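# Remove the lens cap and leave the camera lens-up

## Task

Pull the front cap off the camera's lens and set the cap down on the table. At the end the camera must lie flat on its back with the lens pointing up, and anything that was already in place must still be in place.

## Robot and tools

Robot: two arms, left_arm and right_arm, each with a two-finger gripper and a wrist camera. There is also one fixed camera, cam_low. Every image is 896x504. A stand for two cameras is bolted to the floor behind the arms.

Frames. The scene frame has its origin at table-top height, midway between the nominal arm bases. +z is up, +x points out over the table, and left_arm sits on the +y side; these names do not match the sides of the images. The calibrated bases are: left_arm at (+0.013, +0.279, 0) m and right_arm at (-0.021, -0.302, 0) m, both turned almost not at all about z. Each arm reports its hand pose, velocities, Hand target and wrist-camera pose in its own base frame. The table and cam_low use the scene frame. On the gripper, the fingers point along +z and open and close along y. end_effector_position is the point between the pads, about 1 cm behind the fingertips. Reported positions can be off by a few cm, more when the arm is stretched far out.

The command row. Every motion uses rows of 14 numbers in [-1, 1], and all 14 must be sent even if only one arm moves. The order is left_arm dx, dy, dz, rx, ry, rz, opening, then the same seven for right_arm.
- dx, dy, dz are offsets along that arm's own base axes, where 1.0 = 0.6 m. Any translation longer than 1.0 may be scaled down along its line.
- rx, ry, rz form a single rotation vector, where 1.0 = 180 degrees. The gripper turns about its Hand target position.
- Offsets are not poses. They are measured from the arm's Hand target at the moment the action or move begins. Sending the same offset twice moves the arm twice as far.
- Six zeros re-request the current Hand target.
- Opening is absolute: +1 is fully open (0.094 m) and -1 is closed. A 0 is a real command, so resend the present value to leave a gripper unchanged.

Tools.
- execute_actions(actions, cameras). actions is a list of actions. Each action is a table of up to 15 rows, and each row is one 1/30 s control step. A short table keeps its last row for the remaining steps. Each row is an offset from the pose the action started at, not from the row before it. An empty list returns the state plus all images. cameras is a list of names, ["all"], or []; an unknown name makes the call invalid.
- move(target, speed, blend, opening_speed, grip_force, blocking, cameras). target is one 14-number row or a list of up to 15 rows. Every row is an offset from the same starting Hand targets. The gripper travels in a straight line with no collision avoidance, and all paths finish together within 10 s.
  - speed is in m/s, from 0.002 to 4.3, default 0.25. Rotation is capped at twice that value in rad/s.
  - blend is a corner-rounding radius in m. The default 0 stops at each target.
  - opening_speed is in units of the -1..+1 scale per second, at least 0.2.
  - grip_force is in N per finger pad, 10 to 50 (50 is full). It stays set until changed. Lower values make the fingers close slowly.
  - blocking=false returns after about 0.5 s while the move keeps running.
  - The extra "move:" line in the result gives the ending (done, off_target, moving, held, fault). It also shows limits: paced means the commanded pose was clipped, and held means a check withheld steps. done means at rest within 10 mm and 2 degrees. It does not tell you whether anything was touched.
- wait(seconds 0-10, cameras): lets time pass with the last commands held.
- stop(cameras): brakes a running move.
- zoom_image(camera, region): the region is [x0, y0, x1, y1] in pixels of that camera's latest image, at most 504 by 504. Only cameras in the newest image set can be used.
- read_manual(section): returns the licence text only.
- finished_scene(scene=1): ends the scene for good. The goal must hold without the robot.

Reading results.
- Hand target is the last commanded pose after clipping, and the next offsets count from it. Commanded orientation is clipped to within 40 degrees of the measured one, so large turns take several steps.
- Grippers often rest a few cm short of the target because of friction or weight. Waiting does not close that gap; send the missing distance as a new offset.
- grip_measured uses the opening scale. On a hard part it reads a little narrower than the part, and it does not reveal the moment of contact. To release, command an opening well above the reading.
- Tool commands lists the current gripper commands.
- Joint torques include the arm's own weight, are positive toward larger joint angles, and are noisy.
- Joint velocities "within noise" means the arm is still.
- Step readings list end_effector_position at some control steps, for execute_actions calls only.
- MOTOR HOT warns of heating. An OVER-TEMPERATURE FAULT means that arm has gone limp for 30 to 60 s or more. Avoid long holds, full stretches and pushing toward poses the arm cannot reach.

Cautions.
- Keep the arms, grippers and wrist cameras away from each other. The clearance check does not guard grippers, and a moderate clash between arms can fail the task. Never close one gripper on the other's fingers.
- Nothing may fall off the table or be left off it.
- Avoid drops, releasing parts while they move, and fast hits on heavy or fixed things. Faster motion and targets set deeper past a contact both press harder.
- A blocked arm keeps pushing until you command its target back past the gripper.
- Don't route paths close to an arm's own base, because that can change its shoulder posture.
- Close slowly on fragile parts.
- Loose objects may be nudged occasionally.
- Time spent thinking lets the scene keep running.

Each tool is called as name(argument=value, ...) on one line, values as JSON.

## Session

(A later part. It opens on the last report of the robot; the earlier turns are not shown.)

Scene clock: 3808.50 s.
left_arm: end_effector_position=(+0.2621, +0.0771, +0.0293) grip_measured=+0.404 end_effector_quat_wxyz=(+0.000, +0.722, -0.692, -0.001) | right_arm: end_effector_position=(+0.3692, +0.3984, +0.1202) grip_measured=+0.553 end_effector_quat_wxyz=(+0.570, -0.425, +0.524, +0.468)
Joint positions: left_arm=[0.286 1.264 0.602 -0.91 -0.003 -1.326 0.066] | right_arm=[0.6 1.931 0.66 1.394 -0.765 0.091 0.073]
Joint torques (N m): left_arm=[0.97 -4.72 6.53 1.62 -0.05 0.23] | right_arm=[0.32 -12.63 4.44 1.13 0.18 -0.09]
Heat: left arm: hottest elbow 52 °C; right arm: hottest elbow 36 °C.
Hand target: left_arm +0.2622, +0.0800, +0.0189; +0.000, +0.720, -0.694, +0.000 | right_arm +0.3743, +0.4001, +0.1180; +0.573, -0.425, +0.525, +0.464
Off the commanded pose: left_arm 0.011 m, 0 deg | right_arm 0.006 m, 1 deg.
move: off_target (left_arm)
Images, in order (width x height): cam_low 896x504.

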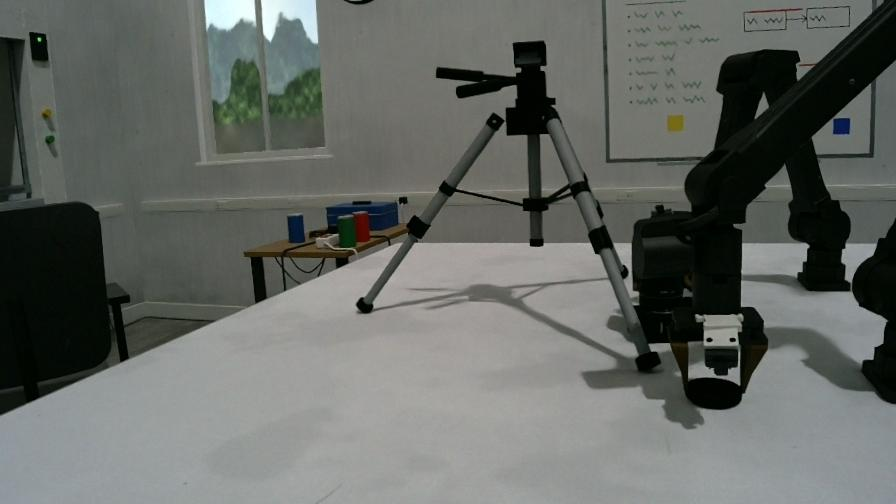

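move(target=[0,0,0.0067,0,0,0,0.2, 0,0,0,0,0,0,0.44], speed=0.03)

move(target=[0,0,0,0,0,0,0.62, 0,0,0,0,0,0,0.44], opening_speed=0.3, speed=0.03, cameras=["cam_low","cam_left_wrist"])

zoom_image(camera="cam_low", region=[670, 350, 760, 420])

Scene clock: 3819.43 s.
left_arm: end_effector_position=(+0.2621, +0.0771, +0.0293) grip_measured=+0.404 end_effector_quat_wxyz=(+0.000, +0.722, -0.692, -0.001) | right_arm: end_effector_position=(+0.3692, +0.3984, +0.1202) grip_measured=+0.553 end_effector_quat_wxyz=(+0.570, -0.425, +0.524, +0.468)
Joint positions: left_arm=[0.286 1.264 0.602 -0.91 -0.003 -1.326 0.066] | right_arm=[0.6 1.931 0.66 1.394 -0.765 0.091 0.073]
Joint torques (N m): left_arm=[1.03 -5.3 6.98 1.1 -0.05 0.24] | right_arm=[0.5 -12.98 4.46 1.14 0.18 -0.09]
Heat: left arm: hottest elbow 51 °C; right arm: hottest elbow 36 °C.
Hand target: left_arm +0.2622, +0.0800, +0.0230; +0.000, +0.720, -0.694, +0.000 | right_arm +0.3743, +0.4001, +0.1180; +0.573, -0.425, +0.525, +0.464
Off the commanded pose: left_arm 0.007 m, 0 deg | right_arm 0.006 m, 1 deg.
move: done

Scene clock: 3821.13 s.
left_arm: end_effector_position=(+0.2612, +0.0768, +0.0263) grip_measured=+0.616 end_effector_quat_wxyz=(+0.001, +0.722, -0.692, -0.002) | right_arm: end_effector_position=(+0.3692, +0.3984, +0.1202) grip_measured=+0.553 end_effector_quat_wxyz=(+0.570, -0.425, +0.524, +0.468)
Joint positions: left_arm=[0.286 1.27 0.597 -0.901 -0.003 -1.326 0.076] | right_arm=[0.6 1.931 0.66 1.394 -0.765 0.091 0.073]
Joint torques (N m): left_arm=[1.03 -5.77 7.36 0.76 -0.06 0.23] | right_arm=[0.5 -12.69 4.45 1.16 0.19 -0.11]
Heat: left arm: hottest elbow 51 °C; right arm: hottest elbow 36 °C.
Hand target: left_arm +0.2621, +0.0800, +0.0230; +0.000, +0.720, -0.694, +0.000 | right_arm +0.3743, +0.4001, +0.1180; +0.573, -0.425, +0.525, +0.464
Off the commanded pose: left_arm 0.005 m, 0 deg | right_arm 0.006 m, 1 deg.
move: done
camera_calibration:
cam_left_wrist: T_world_to_cam=[[0.995608, -0.0789175, -0.050367, -0.242241], [-0.0512904, -0.909855, 0.411745, 0.115414], [-0.0783205, -0.407353, -0.909906, 0.175262], [0, 0, 0, 1]] pos_world=[0.260823, 0.157287, 0.09975]
Images, in order (width x height): cam_low 896x504, cam_left_wrist 896x504.

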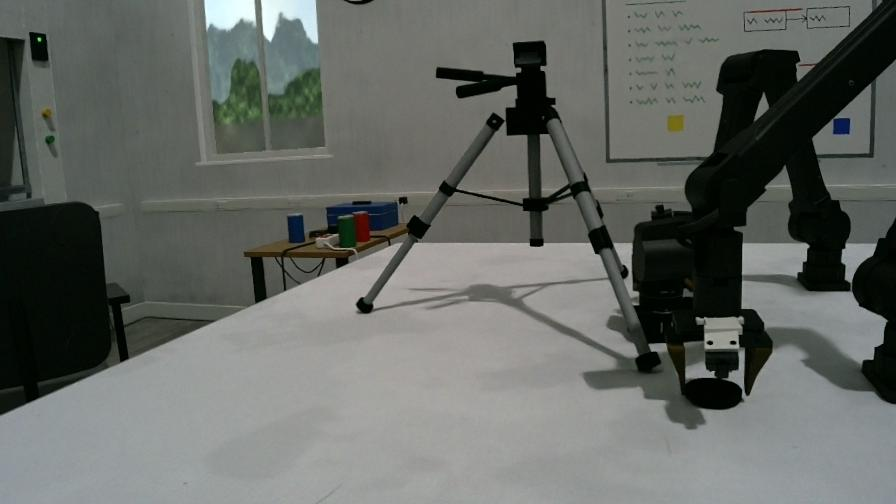

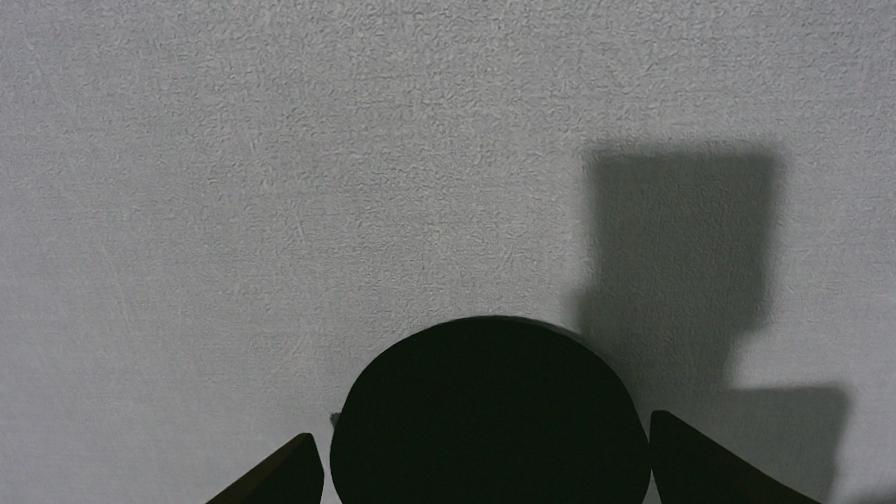

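Scaled by 5.600 from the camera's 896x504 image, which has a finer 1280x720 frame.

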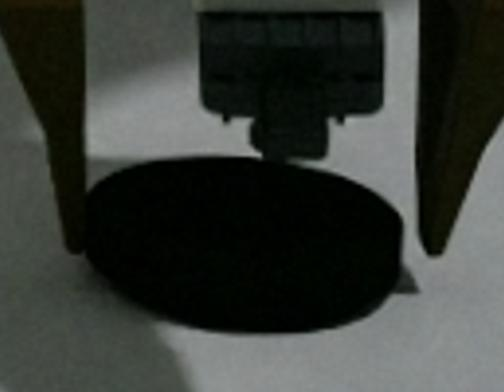

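move(target=[[0,0,0,0,0,0,0.85, 0,0,0,0,0,0,0.44],[0,0,0.2,0,0,0,0.85, 0,0,0,0,0,0,0.44]], speed=0.12, cameras=["cam_low","cam_left_wrist"])

zoom_image(camera="cam_low", region=[640, 330, 780, 430])

Scene clock: 3831.53 s.
left_arm: end_effector_position=(+0.2457, +0.0723, +0.1201) grip_measured=+0.847 end_effector_quat_wxyz=(+0.022, +0.721, -0.692, -0.014) | right_arm: end_effector_position=(+0.3692, +0.3984, +0.1202) grip_measured=+0.553 end_effector_quat_wxyz=(+0.570, -0.425, +0.524, +0.468)
Joint positions: left_arm=[0.286 1.1 0.75 -1.274 -0.003 -1.326 0.087] | right_arm=[0.6 1.931 0.66 1.394 -0.765 0.091 0.073]
Joint torques (N m): left_arm=[0.97 -6.48 13.97 -0.44 -0.09 0.23] | right_arm=[0.67 -12.57 4.42 1.21 0.19 -0.1]
Heat: left arm: hottest elbow 50 °C; right arm: hottest elbow 36 °C.
Hand target: left_arm +0.2621, +0.0800, +0.1429; +0.000, +0.720, -0.694, +0.000 | right_arm +0.3743, +0.4001, +0.1180; +0.573, -0.425, +0.525, +0.464
Off the commanded pose: left_arm 0.029 m, 3 deg | right_arm 0.006 m, 1 deg.
move: off_target (left_arm)
camera_calibration:
cam_left_wrist: T_world_to_cam=[[0.992111, -0.0799248, -0.0965787, -0.215959], [-0.0313182, -0.903995, 0.426394, 0.0647583], [-0.121386, -0.420005, -0.899367, 0.267849], [0, 0, 0, 1]] pos_world=[0.248796, 0.153779, 0.192425]
Images, in order (width x height): cam_low 896x504, cam_left_wrist 896x504.

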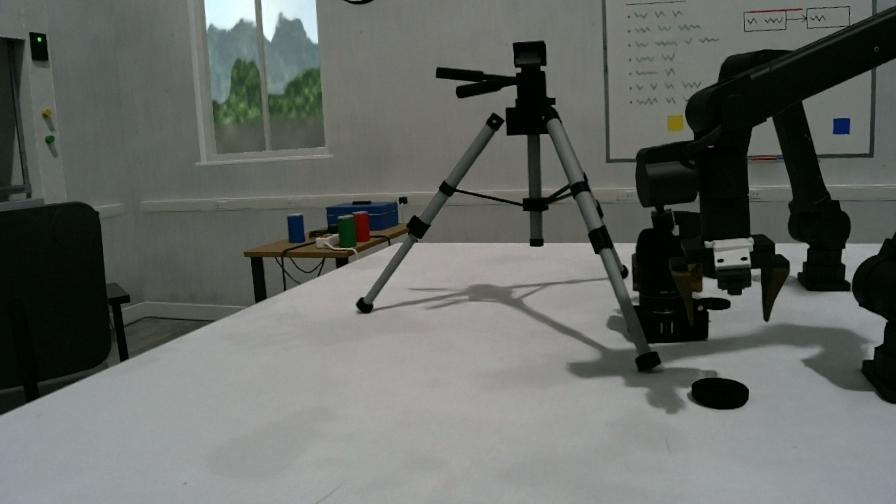

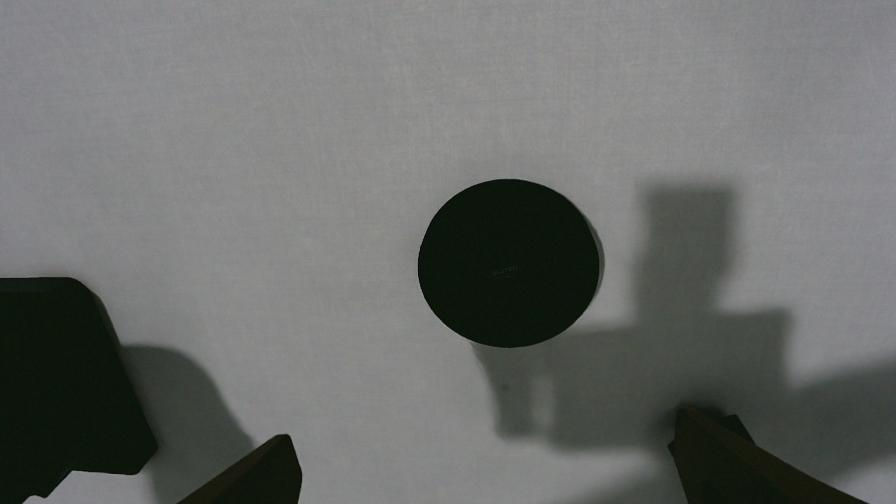

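Scaled by 3.600 from the camera's 896x504 image, which has a finer 1280x720 frame.

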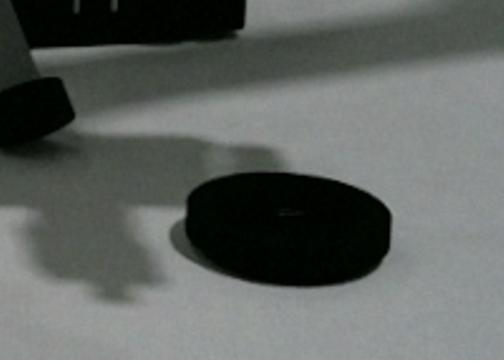

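move(target=[0,0,0.05,0,0,0,0.85, -0.0085,-0.0028,0.0037,0,0,0,0.44], speed=0.08)

move(target=[0,0,0,0,0,0,0.85, 0,0,0,0,0,0,1], opening_speed=0.5, speed=0.05, cameras=["cam_low","cam_right_wrist"])

zoom_image(camera="cam_low", region=[600, 200, 770, 420])

Scene clock: 3848.40 s.
left_arm: end_effector_position=(+0.2470, +0.0726, +0.1487) grip_measured=+0.847 end_effector_quat_wxyz=(+0.023, +0.721, -0.692, -0.015) | right_arm: end_effector_position=(+0.3693, +0.3982, +0.1200) grip_measured=+0.553 end_effector_quat_wxyz=(+0.570, -0.425, +0.525, +0.468)
Joint positions: left_arm=[0.286 1.078 0.813 -1.361 -0.003 -1.326 0.087] | right_arm=[0.6 1.931 0.659 1.394 -0.764 0.091 0.073]
Joint torques (N m): left_arm=[1.03 -6.42 14.43 -0.51 -0.1 0.22] | right_arm=[1.03 -13.92 3.43 1.18 0.24 -0.11]
Heat: left arm: hottest elbow 53 °C; right arm: hottest elbow 36 °C.
Hand target: left_arm +0.2621, +0.0800, +0.1730; +0.000, +0.720, -0.694, +0.000 | right_arm +0.3693, +0.3984, +0.1203; +0.573, -0.425, +0.525, +0.464
Off the commanded pose: left_arm 0.029 m, 3 deg | right_arm 0.000 m, 1 deg.
move: off_target (left_arm)

Scene clock: 3849.87 s.
left_arm: end_effector_position=(+0.2469, +0.0726, +0.1488) grip_measured=+0.847 end_effector_quat_wxyz=(+0.024, +0.721, -0.692, -0.015) | right_arm: end_effector_position=(+0.3701, +0.3981, +0.1200) grip_measured=+0.996 end_effector_quat_wxyz=(+0.571, -0.423, +0.526, +0.467)
Joint positions: left_arm=[0.286 1.078 0.813 -1.362 -0.003 -1.326 0.087] | right_arm=[0.6 1.931 0.659 1.394 -0.759 0.091 0.094]
Joint torques (N m): left_arm=[1.03 -6.42 14.45 -0.54 -0.1 0.22] | right_arm=[0.85 -13.51 3.47 1.22 0.07 -0.1]
Heat: left arm: hottest elbow 54 °C; right arm: hottest elbow 36 °C.
Hand target: left_arm +0.2621, +0.0800, +0.1730; +0.000, +0.720, -0.694, +0.000 | right_arm +0.3692, +0.3985, +0.1203; +0.573, -0.425, +0.525, +0.464
Off the commanded pose: left_arm 0.030 m, 3 deg | right_arm 0.001 m, 0 deg.
move: off_target (left_arm)
camera_calibration:
cam_right_wrist: T_world_to_cam=[[0.985926, -0.12798, -0.107568, -0.294978], [-0.141162, -0.292542, -0.945776, 0.328441], [0.0895723, 0.94765, -0.306491, -0.277184], [0, 0, 0, 1]] pos_world=[0.362017, 0.321005, 0.193947]
Images, in order (width x height): cam_low 896x504, cam_right_wrist 896x504.

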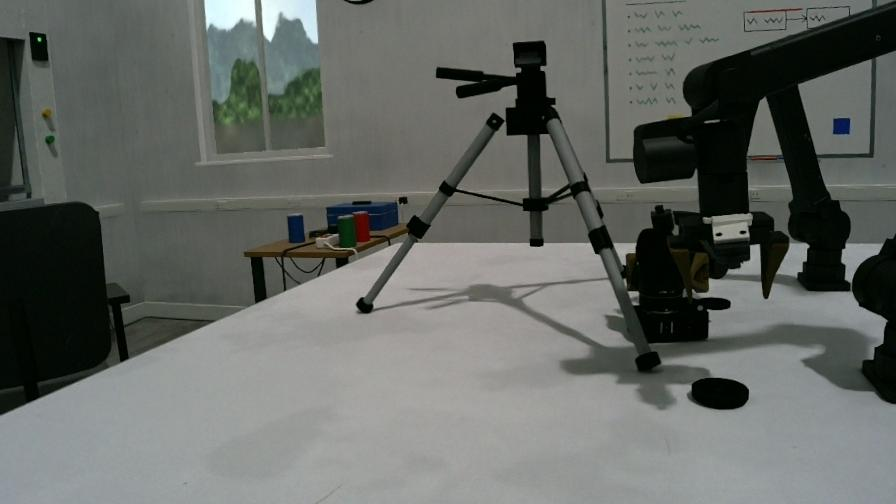

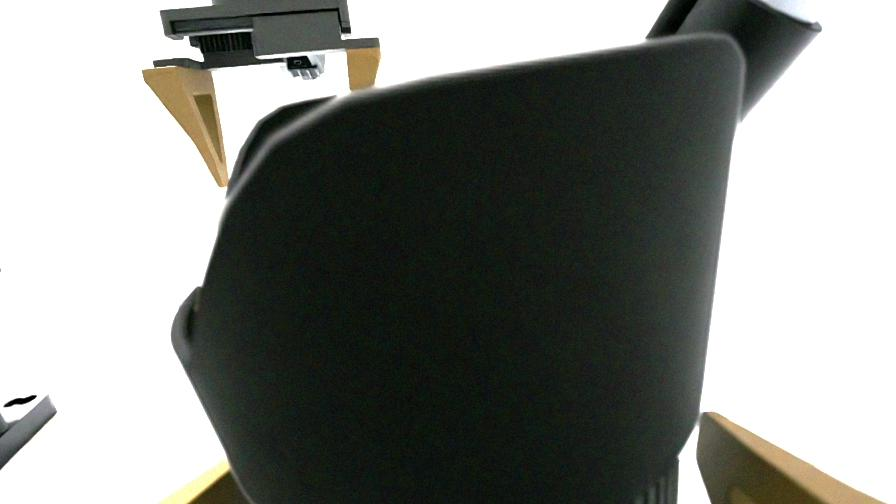

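Scaled by 2.291 from the camera's 896x504 image, which has a finer 1280x720 frame.

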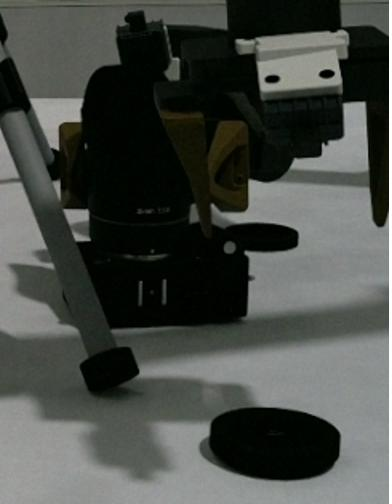

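move(target=[[0,0,0,0,0,0,0.85, -0.02,-0.0983,0.01,0,0,0,1],[0,0,0,0,0,0,0.85, -0.045,-0.22,0.04,0,0,0,1]], speed=0.1, blend=[0.01,0], cameras=["cam_low","cam_right_wrist"])

zoom_image(camera="cam_low", region=[600, 200, 770, 420])

Scene clock: 3865.57 s.
left_arm: end_effector_position=(+0.2469, +0.0726, +0.1488) grip_measured=+0.847 end_effector_quat_wxyz=(+0.024, +0.721, -0.692, -0.015) | right_arm: end_effector_position=(+0.3404, +0.2720, +0.1360) grip_measured=+0.997 end_effector_quat_wxyz=(+0.564, -0.428, +0.530, +0.467)
Joint positions: left_arm=[0.286 1.078 0.813 -1.362 -0.003 -1.326 0.087] | right_arm=[0.323 1.783 0.426 1.501 -1.044 0.138 0.094]
Joint torques (N m): left_arm=[1.03 -6.36 14.45 -0.54 -0.09 0.22] | right_arm=[-0.56 -11.87 2.61 1.7 -0.15 0.11]
Heat: left arm: hottest elbow 61 °C; right arm: hottest elbow 35 °C.
Hand target: left_arm +0.2621, +0.0800, +0.1730; +0.000, +0.720, -0.694, +0.000 | right_arm +0.3423, +0.2664, +0.1444; +0.573, -0.425, +0.525, +0.464
Off the commanded pose: left_arm 0.030 m, 3 deg | right_arm 0.010 m, 1 deg.
move: off_target (left_arm)
camera_calibration:
cam_right_wrist: T_world_to_cam=[[0.985932, -0.121287, -0.115014, -0.280873], [-0.147495, -0.307568, -0.940025, 0.307802], [0.0786382, 0.943764, -0.321131, -0.143378], [0, 0, 0, 1]] pos_world=[0.333596, 0.195919, 0.210995]
Images, in order (width x height): cam_low 896x504, cam_right_wrist 896x504.

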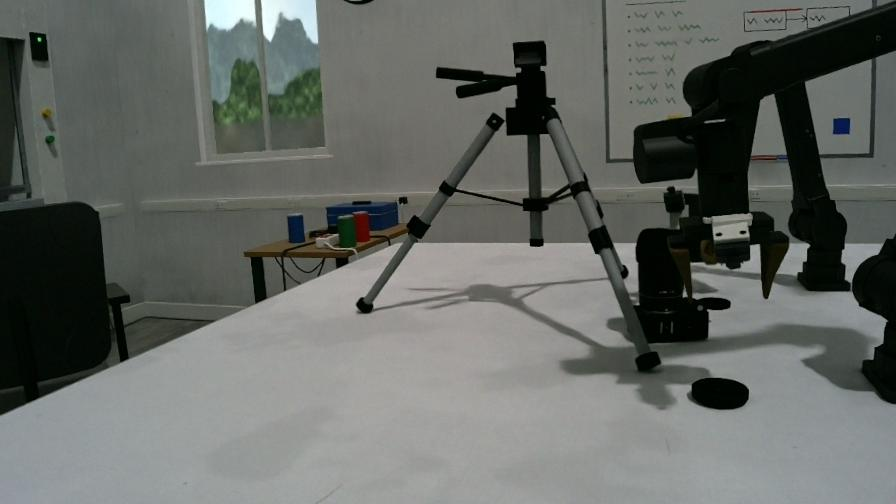

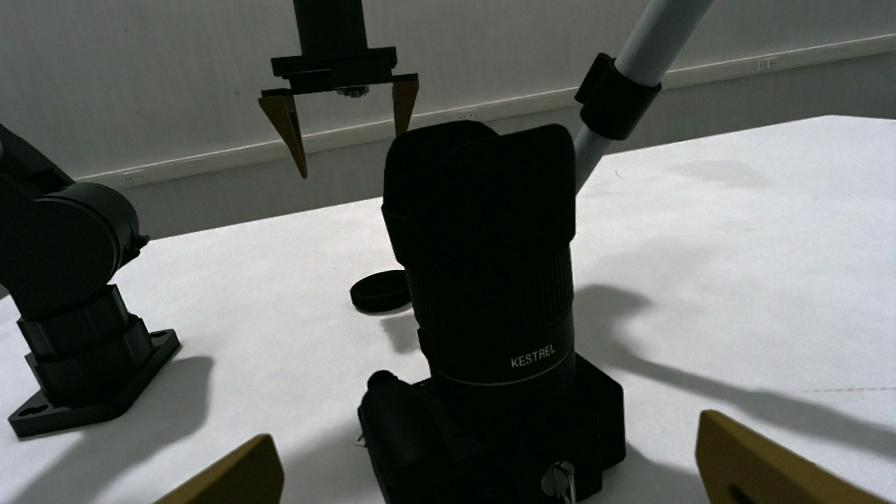

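Scaled by 2.291 from the camera's 896x504 image, which has a finer 1280x720 frame.

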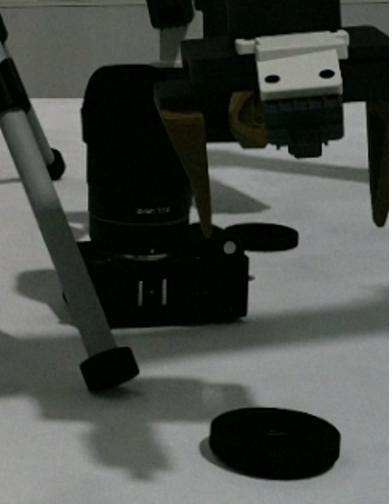

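finished_scene()

The scene is finished: the task was done.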